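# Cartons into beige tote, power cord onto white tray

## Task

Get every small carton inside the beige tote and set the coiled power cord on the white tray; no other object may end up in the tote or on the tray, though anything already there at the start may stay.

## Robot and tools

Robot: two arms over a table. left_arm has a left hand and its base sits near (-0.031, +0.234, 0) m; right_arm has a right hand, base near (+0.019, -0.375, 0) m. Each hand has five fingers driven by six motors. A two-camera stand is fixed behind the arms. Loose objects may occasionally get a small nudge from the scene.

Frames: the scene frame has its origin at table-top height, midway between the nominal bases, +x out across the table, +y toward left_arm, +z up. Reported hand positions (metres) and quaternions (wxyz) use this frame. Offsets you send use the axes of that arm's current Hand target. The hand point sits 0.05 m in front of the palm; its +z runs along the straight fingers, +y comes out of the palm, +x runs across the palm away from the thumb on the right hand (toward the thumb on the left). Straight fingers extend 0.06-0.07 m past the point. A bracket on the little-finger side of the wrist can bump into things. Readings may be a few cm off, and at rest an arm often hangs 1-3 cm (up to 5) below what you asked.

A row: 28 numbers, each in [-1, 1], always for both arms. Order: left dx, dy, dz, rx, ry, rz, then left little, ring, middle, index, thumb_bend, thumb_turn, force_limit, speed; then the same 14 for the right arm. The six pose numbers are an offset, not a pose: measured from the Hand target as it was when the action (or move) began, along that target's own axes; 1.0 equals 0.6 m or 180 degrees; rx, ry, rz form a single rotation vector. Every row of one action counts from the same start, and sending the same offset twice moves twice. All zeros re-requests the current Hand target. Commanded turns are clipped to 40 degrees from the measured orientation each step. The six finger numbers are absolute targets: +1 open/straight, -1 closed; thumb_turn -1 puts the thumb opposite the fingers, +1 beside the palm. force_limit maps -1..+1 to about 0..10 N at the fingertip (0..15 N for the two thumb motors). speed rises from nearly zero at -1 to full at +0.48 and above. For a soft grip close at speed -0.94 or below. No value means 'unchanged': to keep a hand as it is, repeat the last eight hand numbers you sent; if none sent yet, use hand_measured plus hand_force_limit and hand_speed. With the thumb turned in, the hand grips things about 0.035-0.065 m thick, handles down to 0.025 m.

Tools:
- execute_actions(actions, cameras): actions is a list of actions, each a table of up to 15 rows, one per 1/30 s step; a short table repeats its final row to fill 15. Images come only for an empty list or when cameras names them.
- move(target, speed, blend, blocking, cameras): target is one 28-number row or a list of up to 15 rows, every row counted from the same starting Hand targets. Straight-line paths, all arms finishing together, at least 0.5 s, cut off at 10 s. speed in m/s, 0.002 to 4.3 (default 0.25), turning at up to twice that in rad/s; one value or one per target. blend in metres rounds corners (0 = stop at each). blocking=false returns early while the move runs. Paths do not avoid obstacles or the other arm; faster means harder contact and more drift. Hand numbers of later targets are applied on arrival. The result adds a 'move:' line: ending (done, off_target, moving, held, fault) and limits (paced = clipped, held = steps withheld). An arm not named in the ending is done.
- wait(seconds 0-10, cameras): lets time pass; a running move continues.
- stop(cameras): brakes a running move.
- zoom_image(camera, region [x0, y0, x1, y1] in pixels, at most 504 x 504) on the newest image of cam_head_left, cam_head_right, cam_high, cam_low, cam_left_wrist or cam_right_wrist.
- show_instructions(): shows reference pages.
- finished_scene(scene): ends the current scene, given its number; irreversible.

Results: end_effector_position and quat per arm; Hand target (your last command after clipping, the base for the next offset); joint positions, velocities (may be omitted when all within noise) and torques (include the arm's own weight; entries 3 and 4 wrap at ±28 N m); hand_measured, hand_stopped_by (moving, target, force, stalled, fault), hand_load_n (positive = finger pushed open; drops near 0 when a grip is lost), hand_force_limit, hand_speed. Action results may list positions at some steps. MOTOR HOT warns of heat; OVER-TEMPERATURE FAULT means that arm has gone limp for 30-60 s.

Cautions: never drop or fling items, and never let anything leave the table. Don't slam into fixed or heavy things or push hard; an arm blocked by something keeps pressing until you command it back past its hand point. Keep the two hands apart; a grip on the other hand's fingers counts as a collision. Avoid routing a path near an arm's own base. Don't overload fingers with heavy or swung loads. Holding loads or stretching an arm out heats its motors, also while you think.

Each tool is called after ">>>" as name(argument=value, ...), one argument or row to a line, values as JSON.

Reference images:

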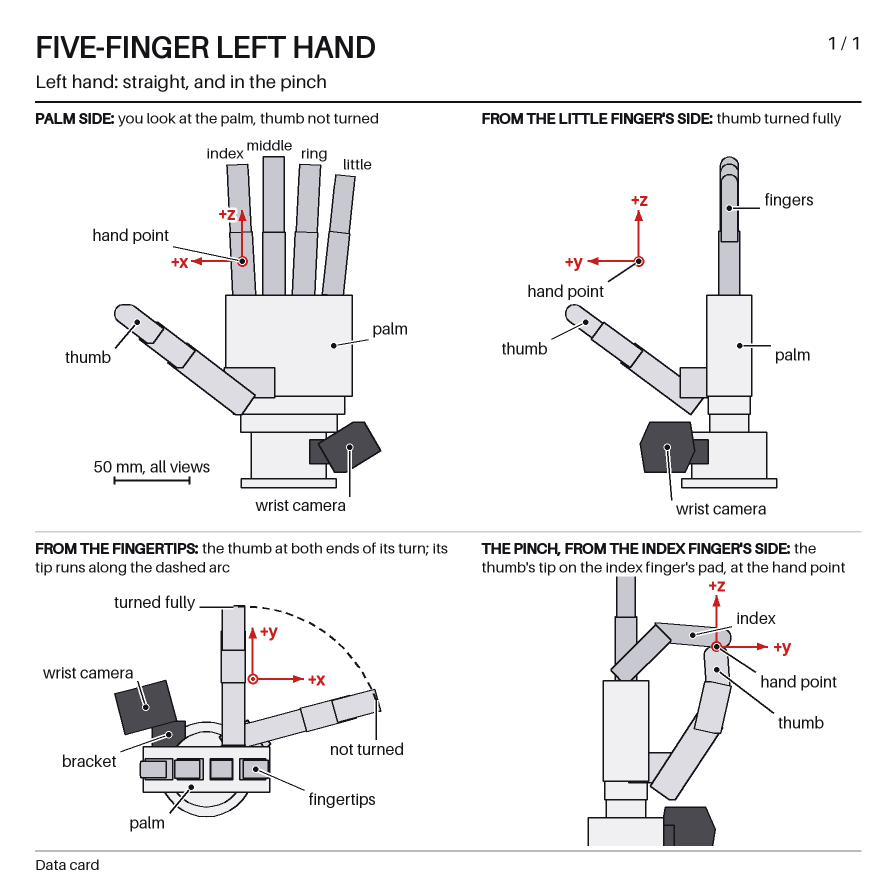

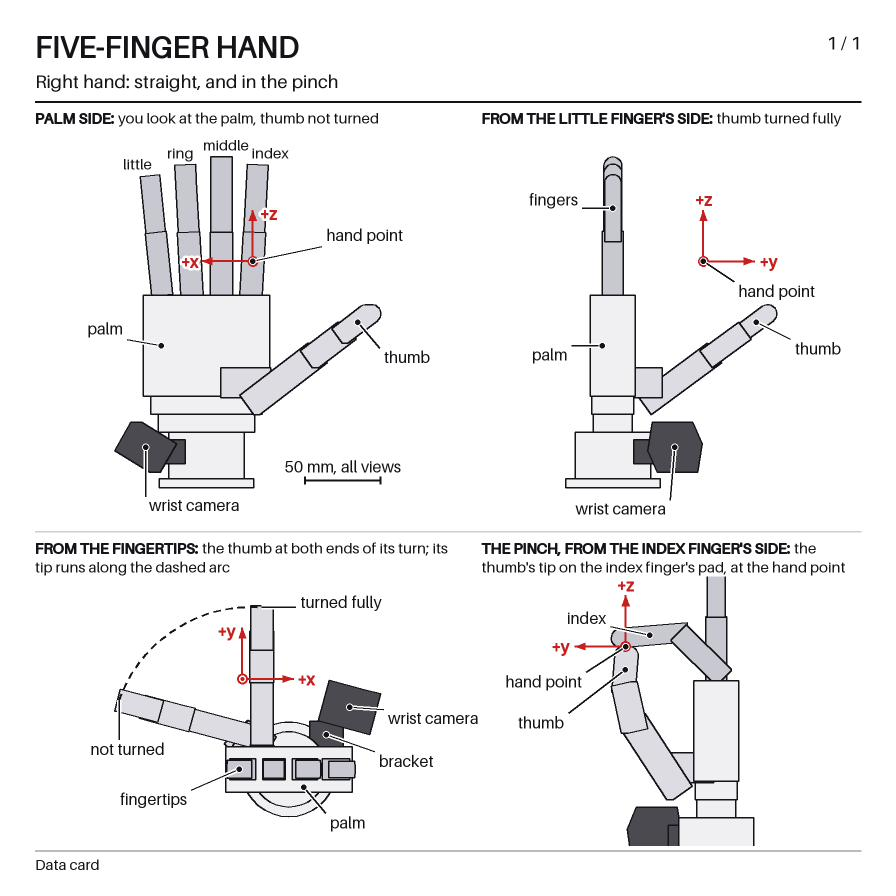

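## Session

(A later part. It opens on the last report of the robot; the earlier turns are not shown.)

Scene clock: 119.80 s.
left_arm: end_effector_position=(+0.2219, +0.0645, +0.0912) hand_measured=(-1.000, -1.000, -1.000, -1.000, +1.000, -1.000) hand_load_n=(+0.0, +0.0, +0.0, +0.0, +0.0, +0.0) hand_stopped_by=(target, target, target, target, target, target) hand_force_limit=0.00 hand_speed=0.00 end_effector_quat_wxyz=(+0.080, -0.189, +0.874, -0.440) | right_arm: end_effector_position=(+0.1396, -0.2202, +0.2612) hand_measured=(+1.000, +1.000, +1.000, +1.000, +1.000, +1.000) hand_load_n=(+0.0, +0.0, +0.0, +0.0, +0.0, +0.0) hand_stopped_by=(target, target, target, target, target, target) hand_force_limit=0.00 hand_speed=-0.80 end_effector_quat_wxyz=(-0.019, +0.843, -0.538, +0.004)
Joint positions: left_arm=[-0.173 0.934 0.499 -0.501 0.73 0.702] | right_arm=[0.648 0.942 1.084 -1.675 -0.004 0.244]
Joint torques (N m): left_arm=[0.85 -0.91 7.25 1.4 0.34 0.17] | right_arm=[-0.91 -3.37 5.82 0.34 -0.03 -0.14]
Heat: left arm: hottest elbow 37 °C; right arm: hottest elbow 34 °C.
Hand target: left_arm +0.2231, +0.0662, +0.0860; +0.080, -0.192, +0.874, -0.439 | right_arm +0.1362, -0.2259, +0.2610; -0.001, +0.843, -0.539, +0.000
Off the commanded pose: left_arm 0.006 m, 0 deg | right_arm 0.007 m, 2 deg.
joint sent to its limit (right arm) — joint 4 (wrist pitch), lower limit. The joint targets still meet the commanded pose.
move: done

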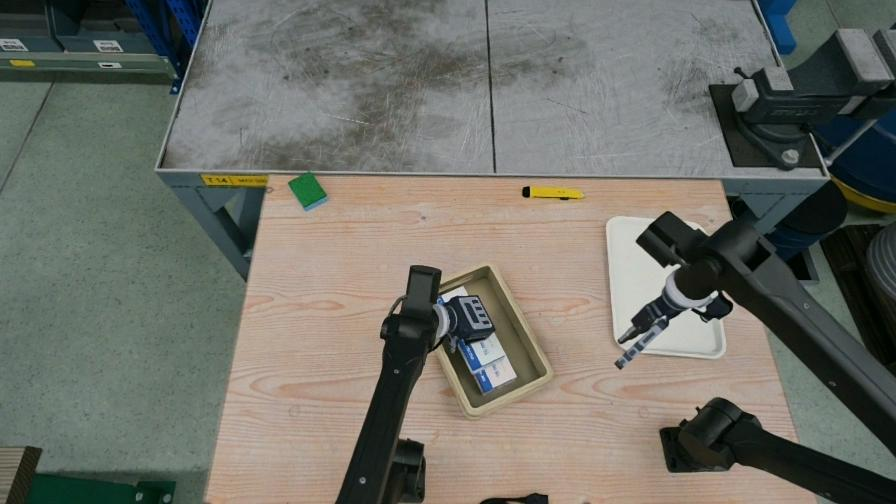

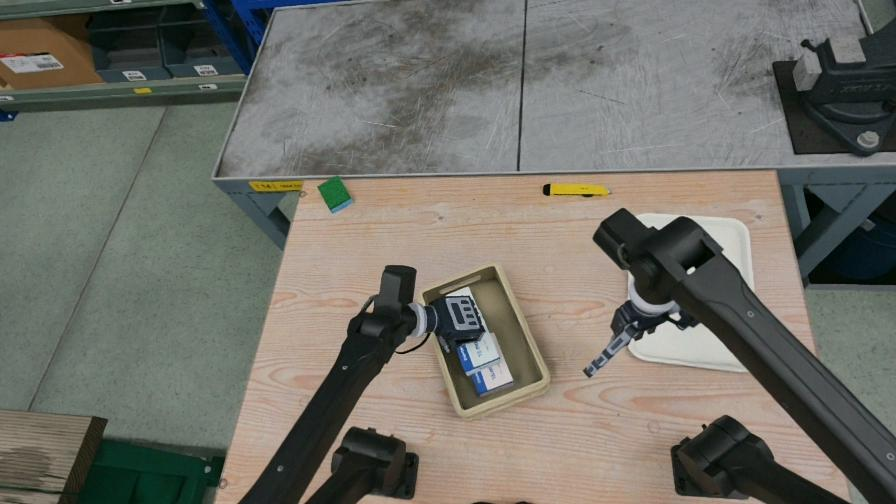

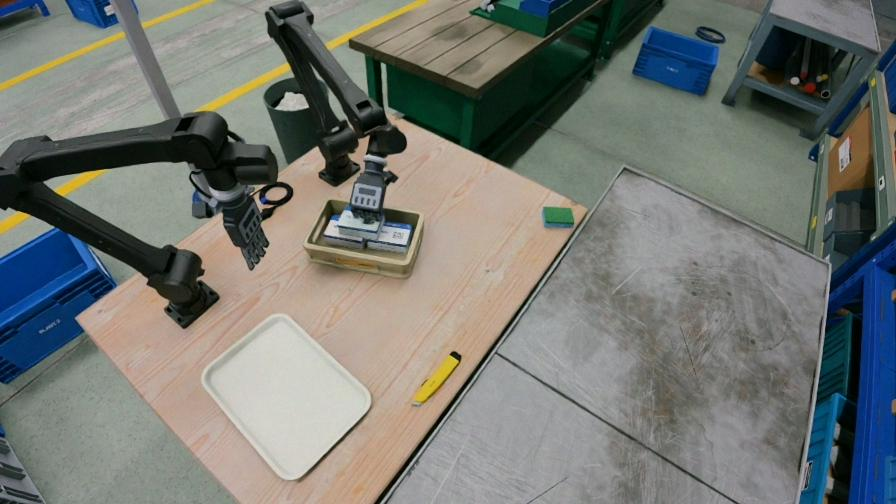

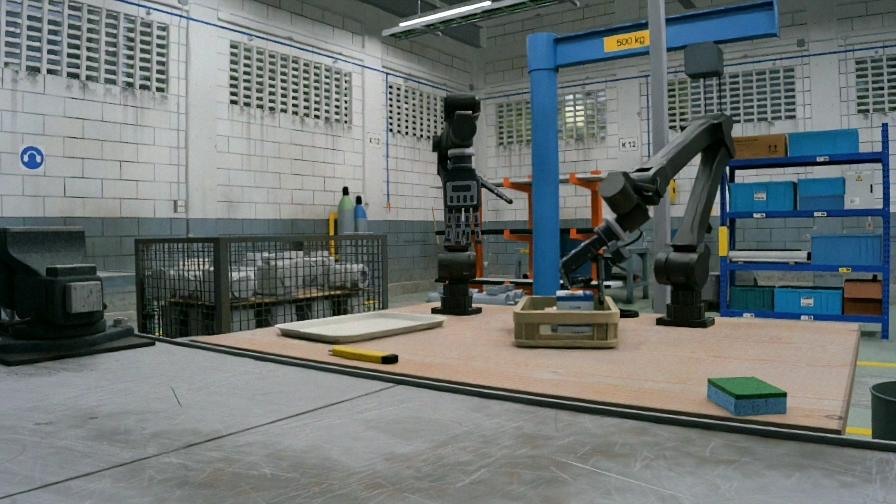

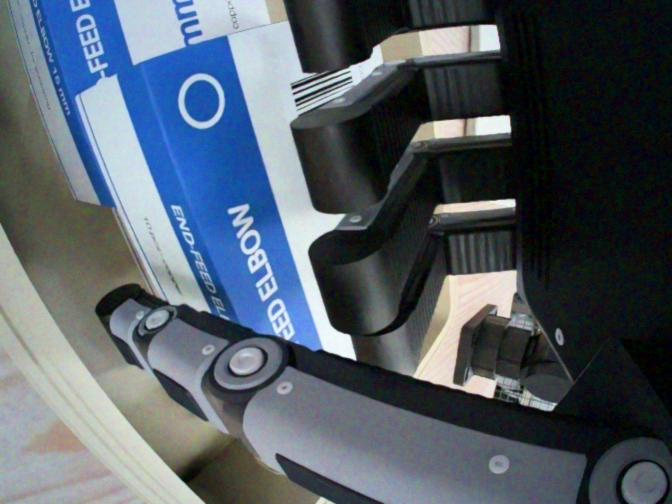

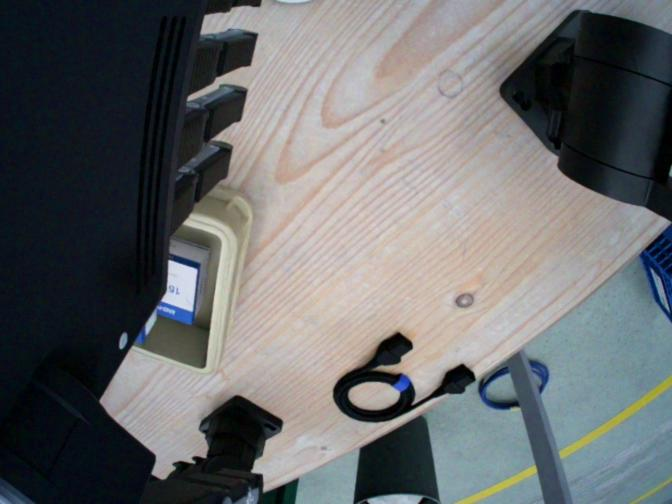

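>>> move(
  target=[-0.0013,-0.0402,0.0533,0,0,0, -1,-1,-1,-1,1,-1,0.0,0.0, 0,0,0,0,0,0, 1,1,1,1,1,1,0,-0.8],
  speed=0.06,
  cameras=["cam_high","cam_low","cam_left_wrist","cam_head_right"],
)

>>> zoom_image(
  camera="cam_high",
  region=[290, 170, 430, 290],
)

>>> zoom_image(
  camera="cam_low",
  region=[500, 250, 640, 360],
)

Scene clock: 121.60 s.
left_arm: end_effector_position=(+0.2308, +0.0384, +0.0790) hand_measured=(-1.000, -1.000, -1.000, -1.000, +1.000, -1.000) hand_load_n=(-0.5, +0.0, +0.0, +0.0, +0.5, +0.0) hand_stopped_by=(target, target, target, target, target, target) hand_force_limit=0.00 hand_speed=0.00 end_effector_quat_wxyz=(+0.078, -0.195, +0.876, -0.434) | right_arm: end_effector_position=(+0.1396, -0.2202, +0.2612) hand_measured=(+1.000, +1.000, +1.000, +1.000, +1.000, +1.000) hand_load_n=(+0.0, +0.0, +0.0, +0.0, +0.0, +0.0) hand_stopped_by=(target, target, target, target, target, target) hand_force_limit=0.00 hand_speed=-0.80 end_effector_quat_wxyz=(-0.019, +0.843, -0.538, +0.004)
Joint positions: left_arm=[-0.273 1.006 0.499 -0.374 0.657 0.597] | right_arm=[0.648 0.942 1.084 -1.675 -0.004 0.244]
Joint torques (N m): left_arm=[-0.79 -0.85 9.59 1.46 0.21 -0.02] | right_arm=[-1.14 -3.02 5.78 0.16 -0.04 -0.2]
Heat: left arm: hottest elbow 37 °C; right arm: hottest elbow 34 °C.
Hand target: left_arm +0.2400, +0.0298, +0.0860; +0.080, -0.192, +0.874, -0.439 | right_arm +0.1362, -0.2259, +0.2610; -0.001, +0.843, -0.539, +0.000
Off the commanded pose: left_arm 0.014 m, 1 deg | right_arm 0.007 m, 2 deg.
joint sent to its limit (right arm) — joint 4 (wrist pitch), lower limit. The joint targets still meet the commanded pose.
move: off_target (left_arm)
Images, in order (width x height): cam_head_right 896x504, cam_high 896x504, cam_low 896x504, cam_left_wrist 672x504.

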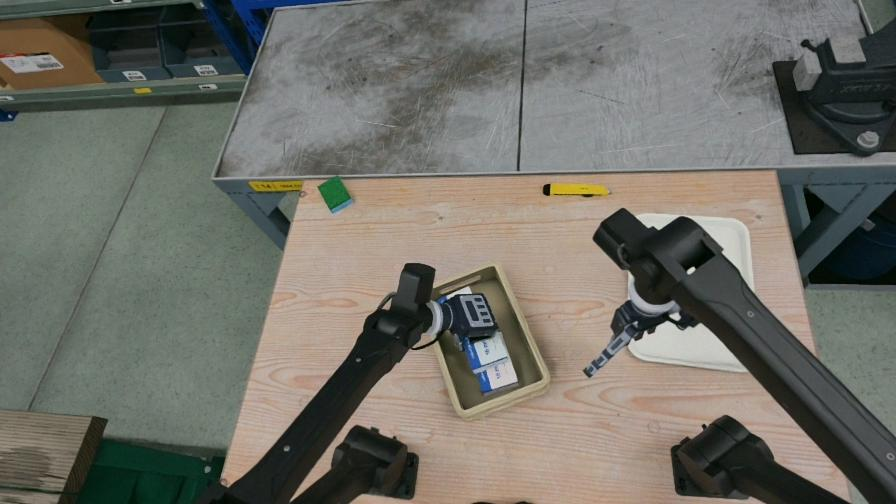

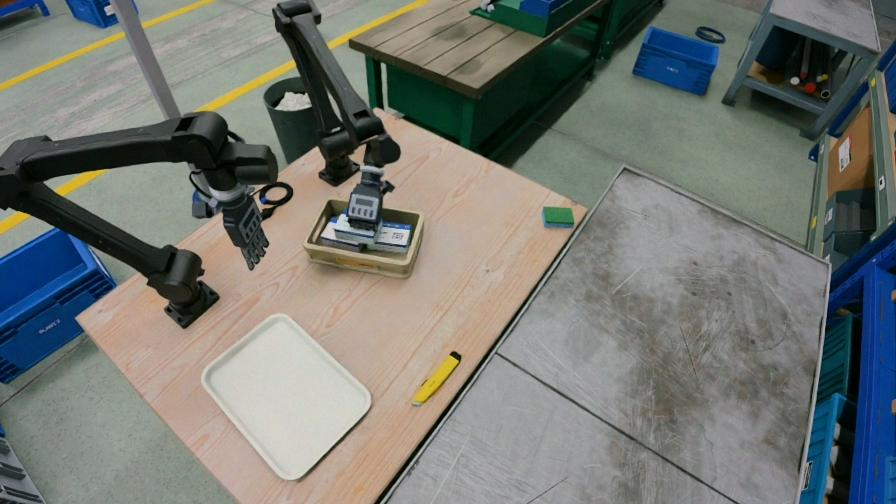

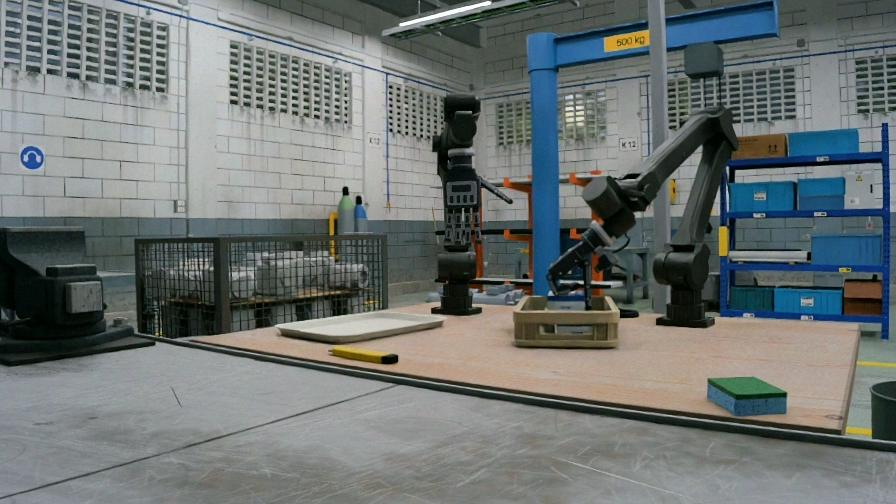

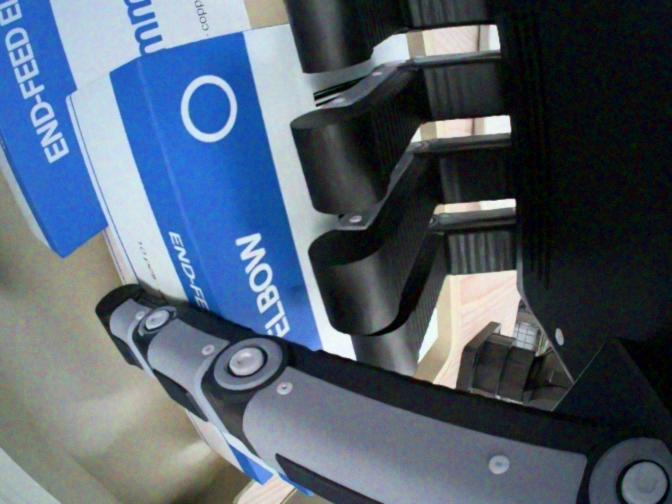

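Scaled by 3.600 from the camera's 896x504 image, which has a finer 1280x720 frame.

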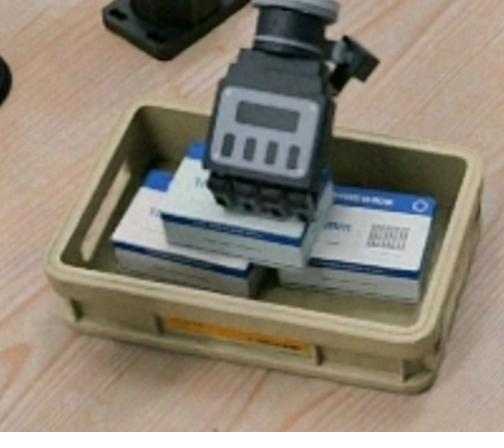

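Scaled by 3.600 from the camera's 896x504 image, which has a finer 1280x720 frame.

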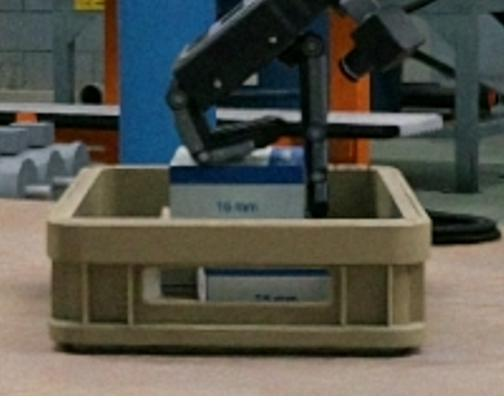

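>>> move(
  target=[-0.0005,-0.0332,0.0273,0,0,0, -1,-1,-1,-1,1,-1,0.0,0.0, 0,0,0,0,0,0, 1,1,1,1,1,1,0,-0.8],
  speed=0.06,
  cameras=["cam_high","cam_low","cam_left_wrist","cam_head_right"],
)

>>> zoom_image(
  camera="cam_high",
  region=[290, 170, 430, 290],
)

>>> zoom_image(
  camera="cam_low",
  region=[500, 250, 640, 360],
)

Scene clock: 122.97 s.
left_arm: end_effector_position=(+0.2364, +0.0192, +0.0795) hand_measured=(-1.000, -1.000, -1.000, -1.000, +1.000, -1.000) hand_load_n=(-0.5, +0.0, +0.5, +0.0, +0.5, +0.0) hand_stopped_by=(target, target, target, target, target, target) hand_force_limit=0.00 hand_speed=0.00 end_effector_quat_wxyz=(+0.074, -0.197, +0.877, -0.431) | right_arm: end_effector_position=(+0.1396, -0.2202, +0.2612) hand_measured=(+1.000, +1.000, +1.000, +1.000, +1.000, +1.000) hand_load_n=(+0.0, +0.0, +0.0, +0.0, +0.0, +0.0) hand_stopped_by=(target, target, target, target, target, target) hand_force_limit=0.00 hand_speed=-0.80 end_effector_quat_wxyz=(-0.019, +0.843, -0.538, +0.004)
Joint positions: left_arm=[-0.336 1.049 0.525 -0.334 0.615 0.538] | right_arm=[0.648 0.942 1.084 -1.675 -0.004 0.244]
Joint torques (N m): left_arm=[-0.73 -1.2 10.63 1.44 0.19 -0.02] | right_arm=[-1.08 -2.49 5.78 0.2 -0.04 -0.19]
Heat: left arm: hottest elbow 37 °C; right arm: hottest elbow 34 °C.
Hand target: left_arm +0.2506, +0.0071, +0.0920; +0.080, -0.192, +0.874, -0.439 | right_arm +0.1362, -0.2259, +0.2610; -0.001, +0.843, -0.539, +0.000
Off the commanded pose: left_arm 0.023 m, 1 deg | right_arm 0.007 m, 2 deg.
joint sent to its limit (right arm) — joint 4 (wrist pitch), lower limit. The joint targets still meet the commanded pose.
move: off_target (left_arm)
Images, in order (width x height): cam_head_right 896x504, cam_high 896x504, cam_low 896x504, cam_left_wrist 672x504.

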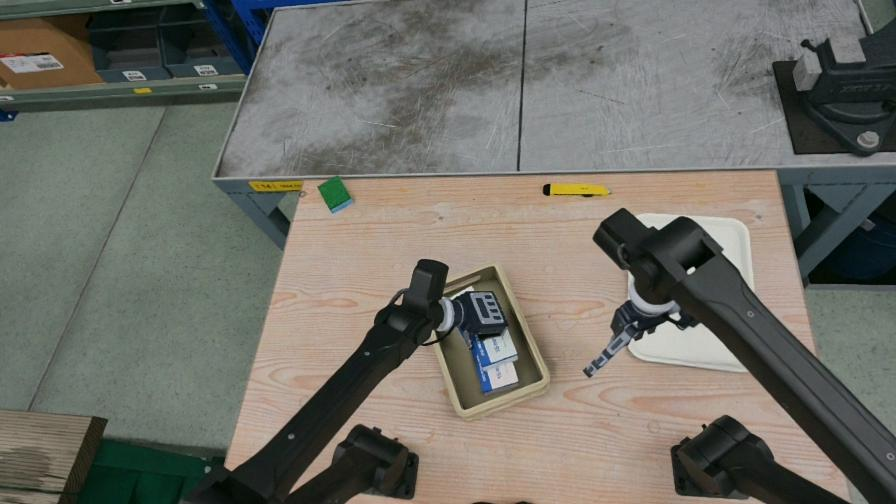

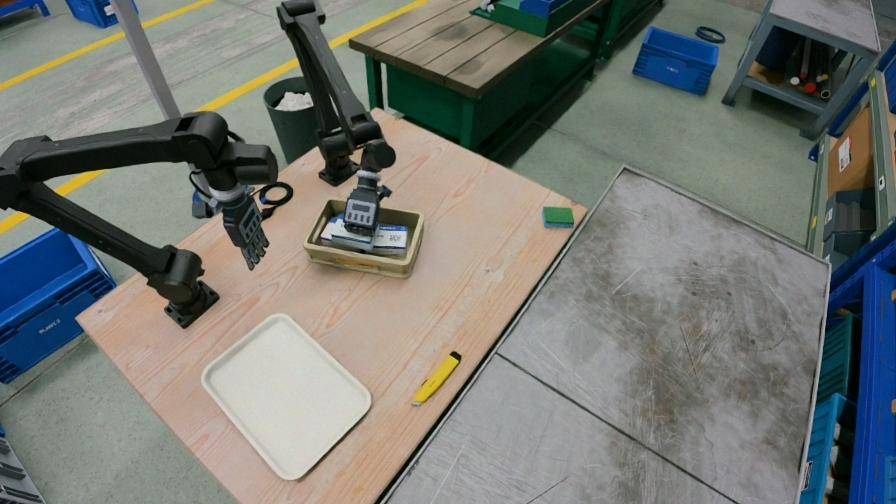

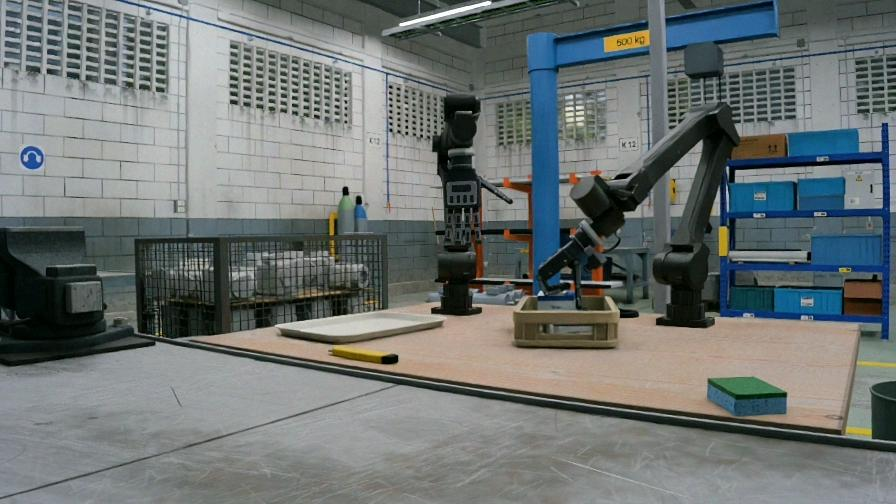

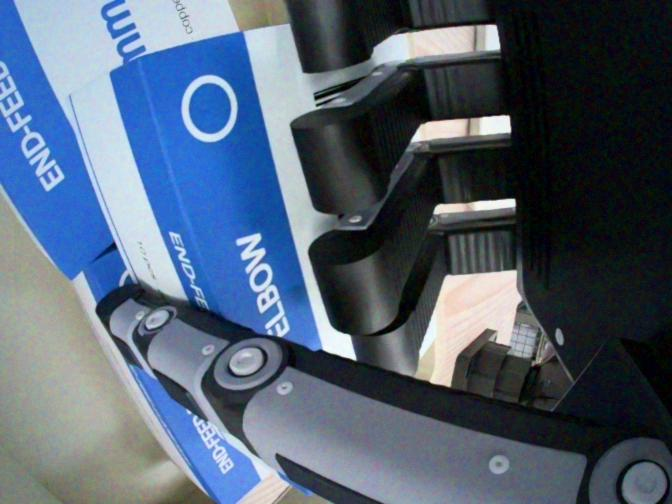

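Scaled by 3.600 from the camera's 896x504 image, which has a finer 1280x720 frame.

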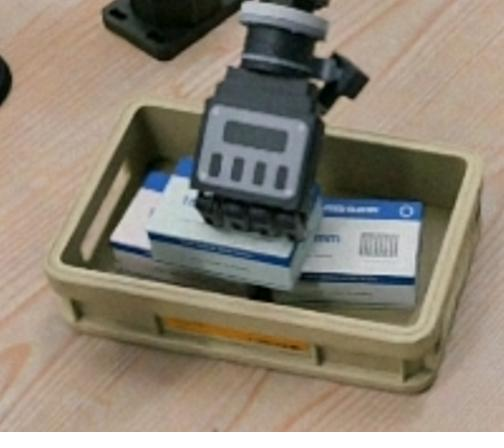

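Scaled by 3.600 from the camera's 896x504 image, which has a finer 1280x720 frame.

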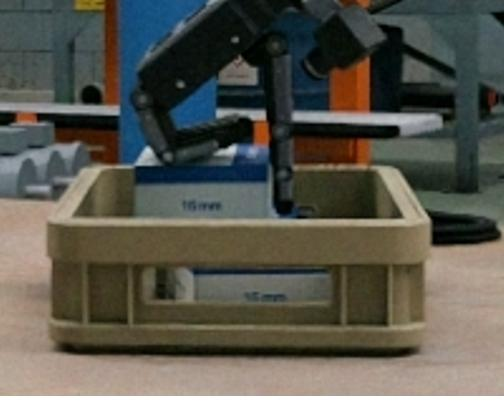

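>>> move(
  target=[
    [0.001,0.03,-0.04,0,0,0, -1,-1,-1,-1,1,-1,0.0,0.0, 0,0,0,0,0,0, 1,1,1,1,1,1,0,-0.8],
    [0.008,-0.16,-0.185,0,0,0, -1,-1,-1,-1,1,-1,0.0,0.0, 0,0,0,0,0,0, 1,1,1,1,1,1,0,-0.8],
  ],
  speed=0.12,
  cameras=["all"],
)

>>> zoom_image(
  camera="cam_high",
  region=[290, 170, 430, 290],
)

>>> zoom_image(
  camera="cam_head_right",
  region=[380, 220, 580, 430],
)

Scene clock: 126.07 s.
left_arm: end_effector_position=(+0.2238, +0.0359, +0.2080) hand_measured=(-1.000, -1.000, -1.000, -1.000, +1.000, -1.000) hand_load_n=(+0.0, +0.0, +0.0, +0.0, +0.0, +0.0) hand_stopped_by=(target, target, target, target, target, target) hand_force_limit=0.00 hand_speed=0.00 end_effector_quat_wxyz=(+0.055, -0.203, +0.879, -0.427) | right_arm: end_effector_position=(+0.1396, -0.2202, +0.2612) hand_measured=(+1.000, +1.000, +1.000, +1.000, +1.000, +1.000) hand_load_n=(+0.0, +0.0, +0.0, +0.0, +0.0, +0.0) hand_stopped_by=(target, target, target, target, target, target) hand_force_limit=0.00 hand_speed=-0.80 end_effector_quat_wxyz=(-0.019, +0.843, -0.538, +0.004)
Joint positions: left_arm=[-0.283 0.889 0.8 -0.836 0.662 0.586] | right_arm=[0.648 0.942 1.084 -1.675 -0.004 0.244]
Joint torques (N m): left_arm=[1.08 -2.55 12.55 0.73 0.35 0.25] | right_arm=[-0.91 -2.37 5.5 0.29 -0.05 -0.22]
Heat: left arm: hottest elbow 38 °C; right arm: hottest elbow 34 °C.
Hand target: left_arm +0.2376, +0.0350, +0.2356; +0.080, -0.192, +0.874, -0.439 | right_arm +0.1362, -0.2259, +0.2610; -0.001, +0.843, -0.539, +0.000
Off the commanded pose: left_arm 0.031 m, 3 deg | right_arm 0.007 m, 2 deg.
joint sent to its limit (right arm) — joint 4 (wrist pitch), lower limit. The joint targets still meet the commanded pose.
move: off_target (left_arm)

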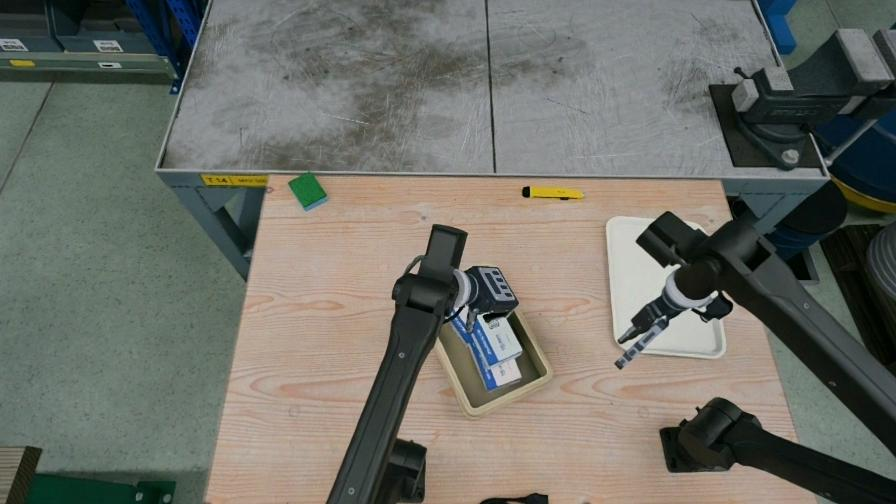

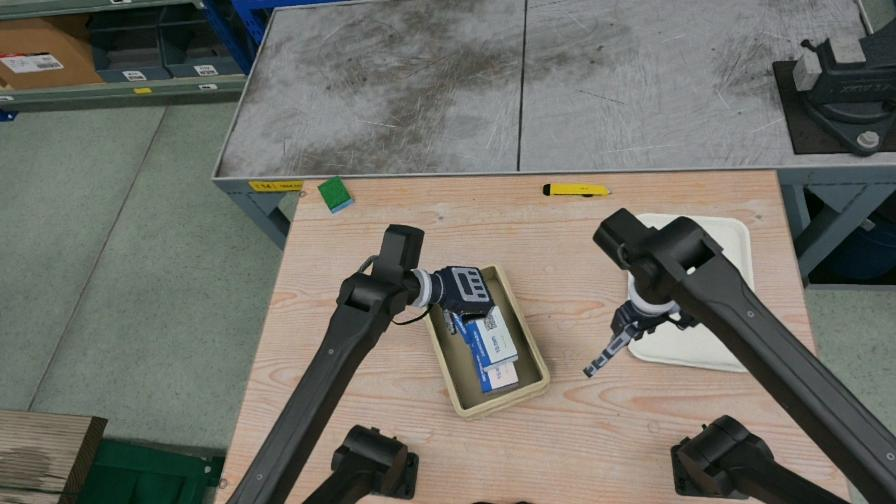

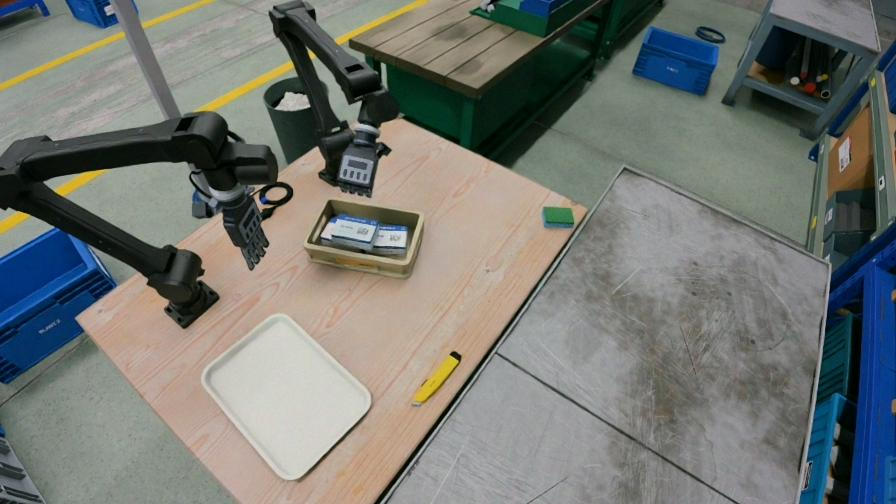

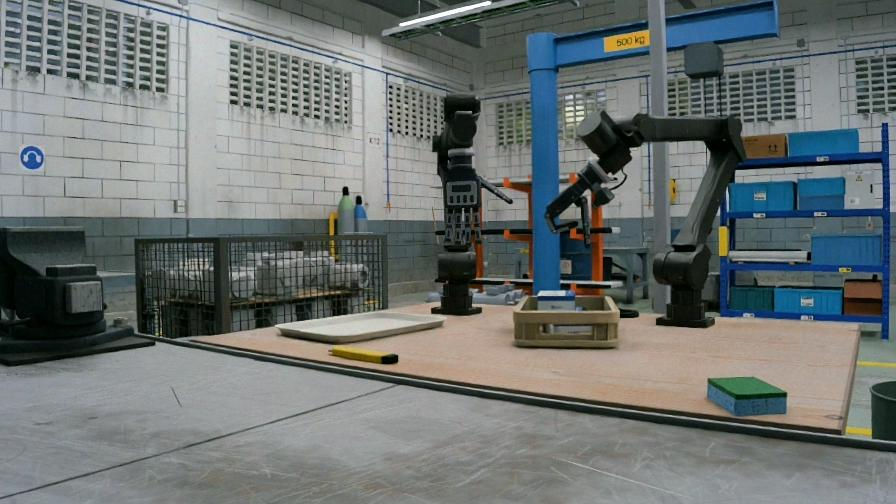

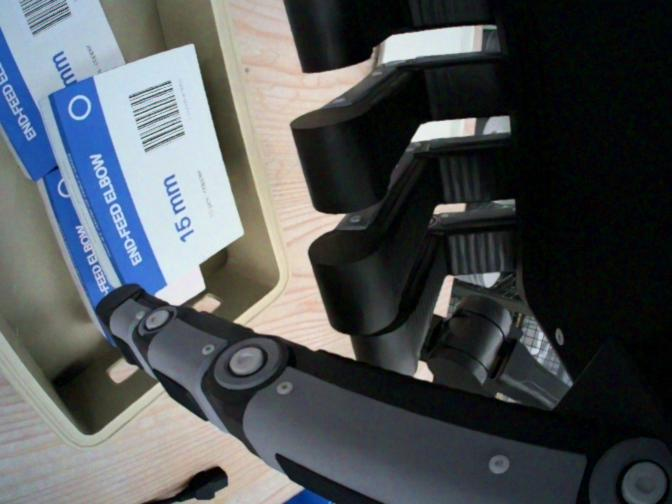

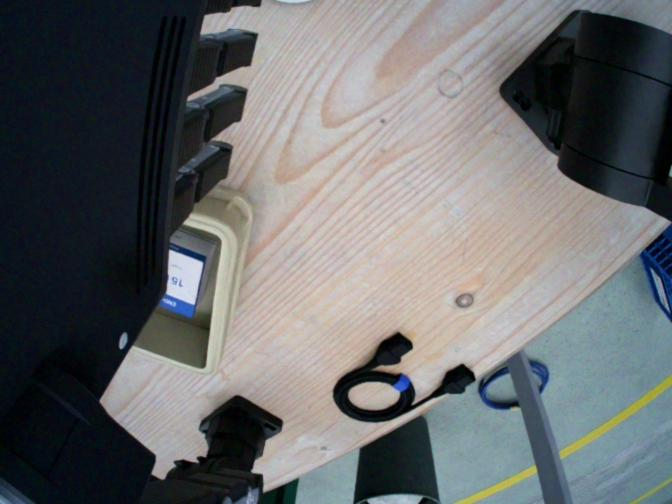

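Scaled by 3.600 from the camera's 896x504 image, which has a finer 1280x720 frame.

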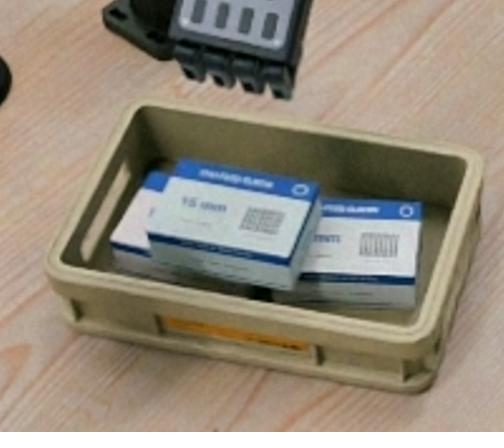

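Scaled by 2.400 from the camera's 896x504 image, which has a finer 1280x720 frame.

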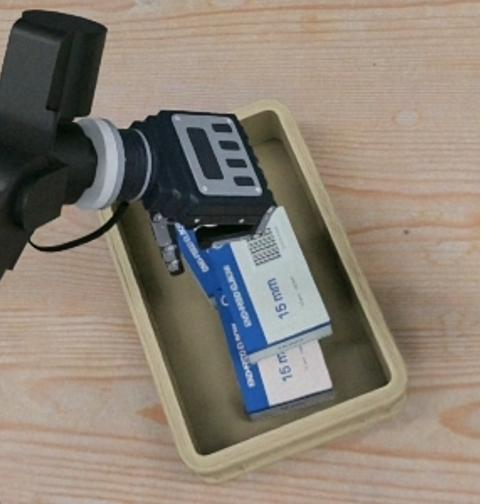

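>>> move(
  target=[-0.2933,0.2057,-0.3547,0.0104,-0.2882,-0.2172, 1,1,1,1,1,-1,0.0,0.0, -0.6418,0.174,0.002,0.226,-0.2006,-0.4305, -1,-1,0.2,0.2,0.6,-1,0,0],
  speed=0.25,
  cameras=["all"],
)

>>> zoom_image(
  camera="cam_high",
  region=[200, 120, 380, 260],
)

Scene clock: 132.17 s.
left_arm: end_effector_position=(+0.2852, +0.3184, +0.2326) hand_measured=(+1.000, +1.000, +1.000, +1.000, +1.000, -1.000) hand_load_n=(+0.0, +0.0, +0.0, +0.0, +0.0, +0.0) hand_stopped_by=(target, target, target, target, target, target) hand_force_limit=0.00 hand_speed=0.00 end_effector_quat_wxyz=(-0.278, +0.638, -0.642, +0.322) | right_arm: end_effector_position=(-0.1130, +0.0631, +0.2423) hand_measured=(-1.000, -1.000, +0.200, +0.200, +0.600, -1.000) hand_load_n=(+0.0, +0.0, +0.0, +0.0, +0.0, +0.0) hand_stopped_by=(target, target, target, target, target, target) hand_force_limit=0.00 hand_speed=0.00 end_effector_quat_wxyz=(-0.400, +0.905, +0.133, -0.064)
Joint positions: left_arm=[0.573 0.808 0.816 -0.807 0.472 0.367] | right_arm=[1.741 1.128 1.036 -0.648 -0.077 -0.057]
Joint torques (N m): left_arm=[0.91 -0.56 12.92 1.63 0.1 0.04] | right_arm=[0.67 -5.77 10.82 2.5 -0.07 -0.21]
Heat: left arm: hottest elbow 39 °C; right arm: hottest elbow 34 °C.
Hand target: left_arm +0.3001, +0.3299, +0.2600; -0.303, +0.631, -0.634, +0.327 | right_arm -0.1202, +0.0797, +0.2600; -0.418, +0.895, +0.142, -0.065
Off the commanded pose: left_arm 0.033 m, 3 deg | right_arm 0.025 m, 3 deg.
move: off_target (left_arm, right_arm)

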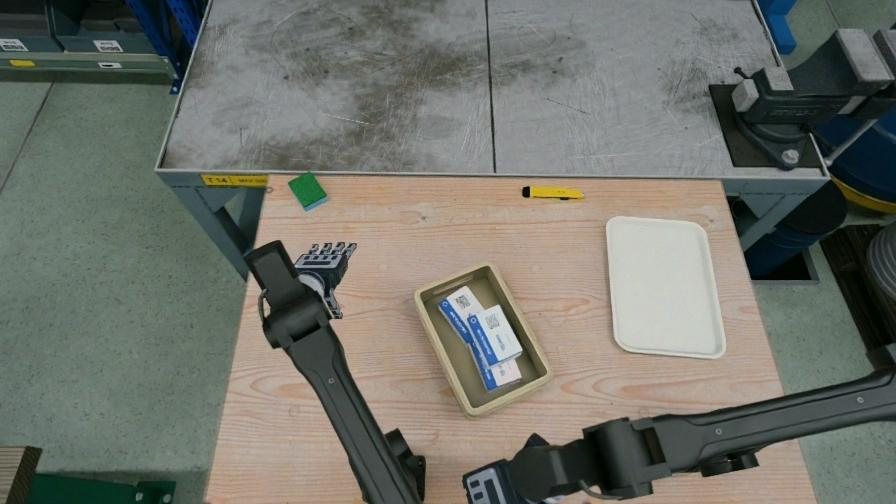

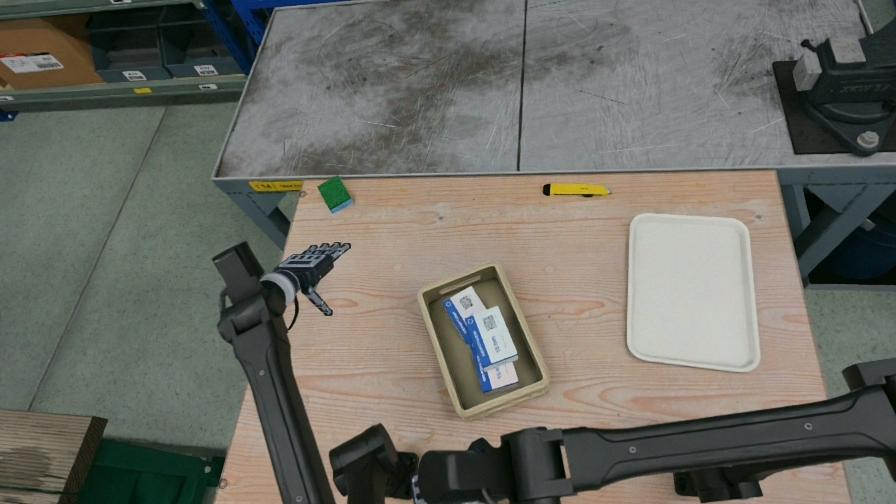

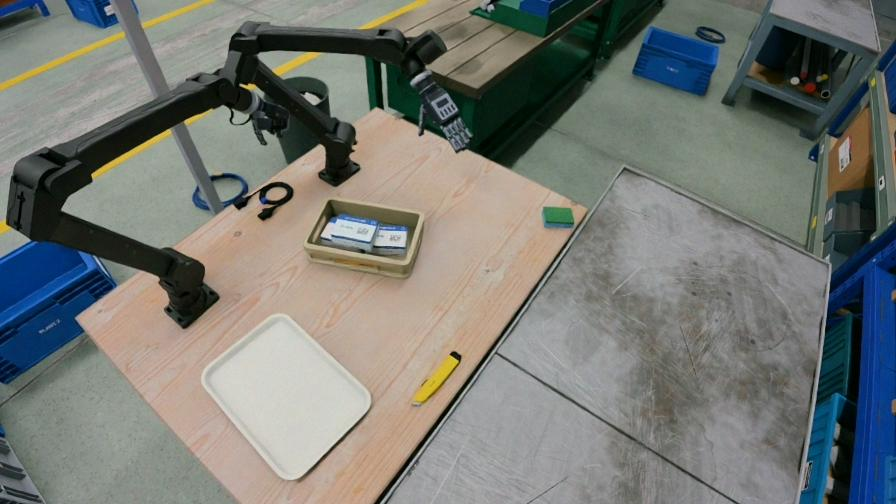

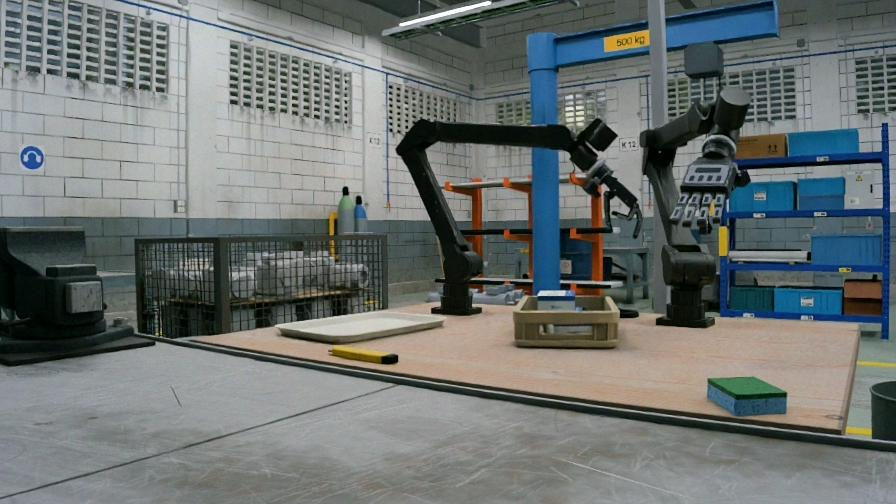

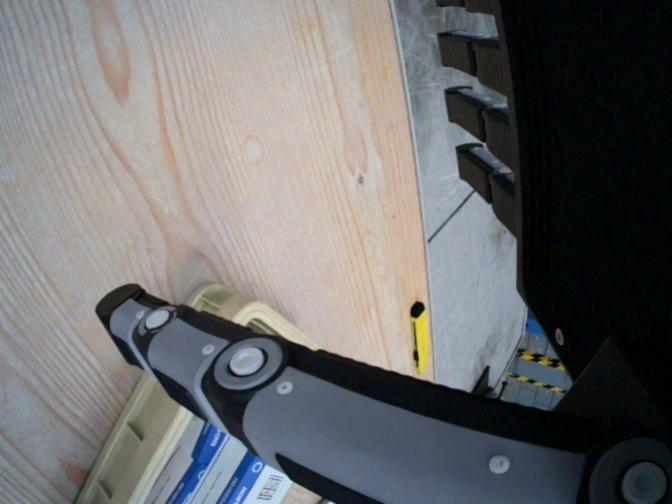

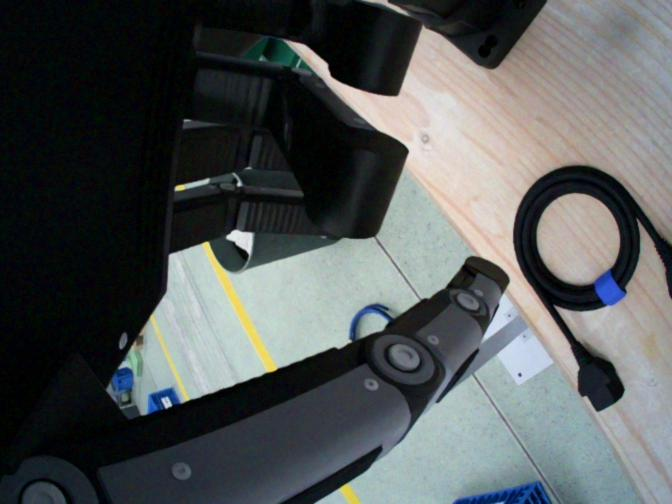

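Scaled by 2.800 from the camera's 896x504 image, which has a finer 1280x720 frame.

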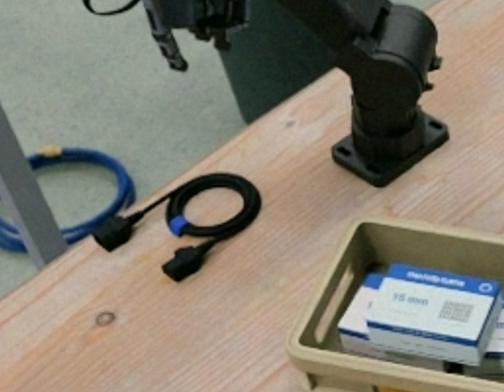

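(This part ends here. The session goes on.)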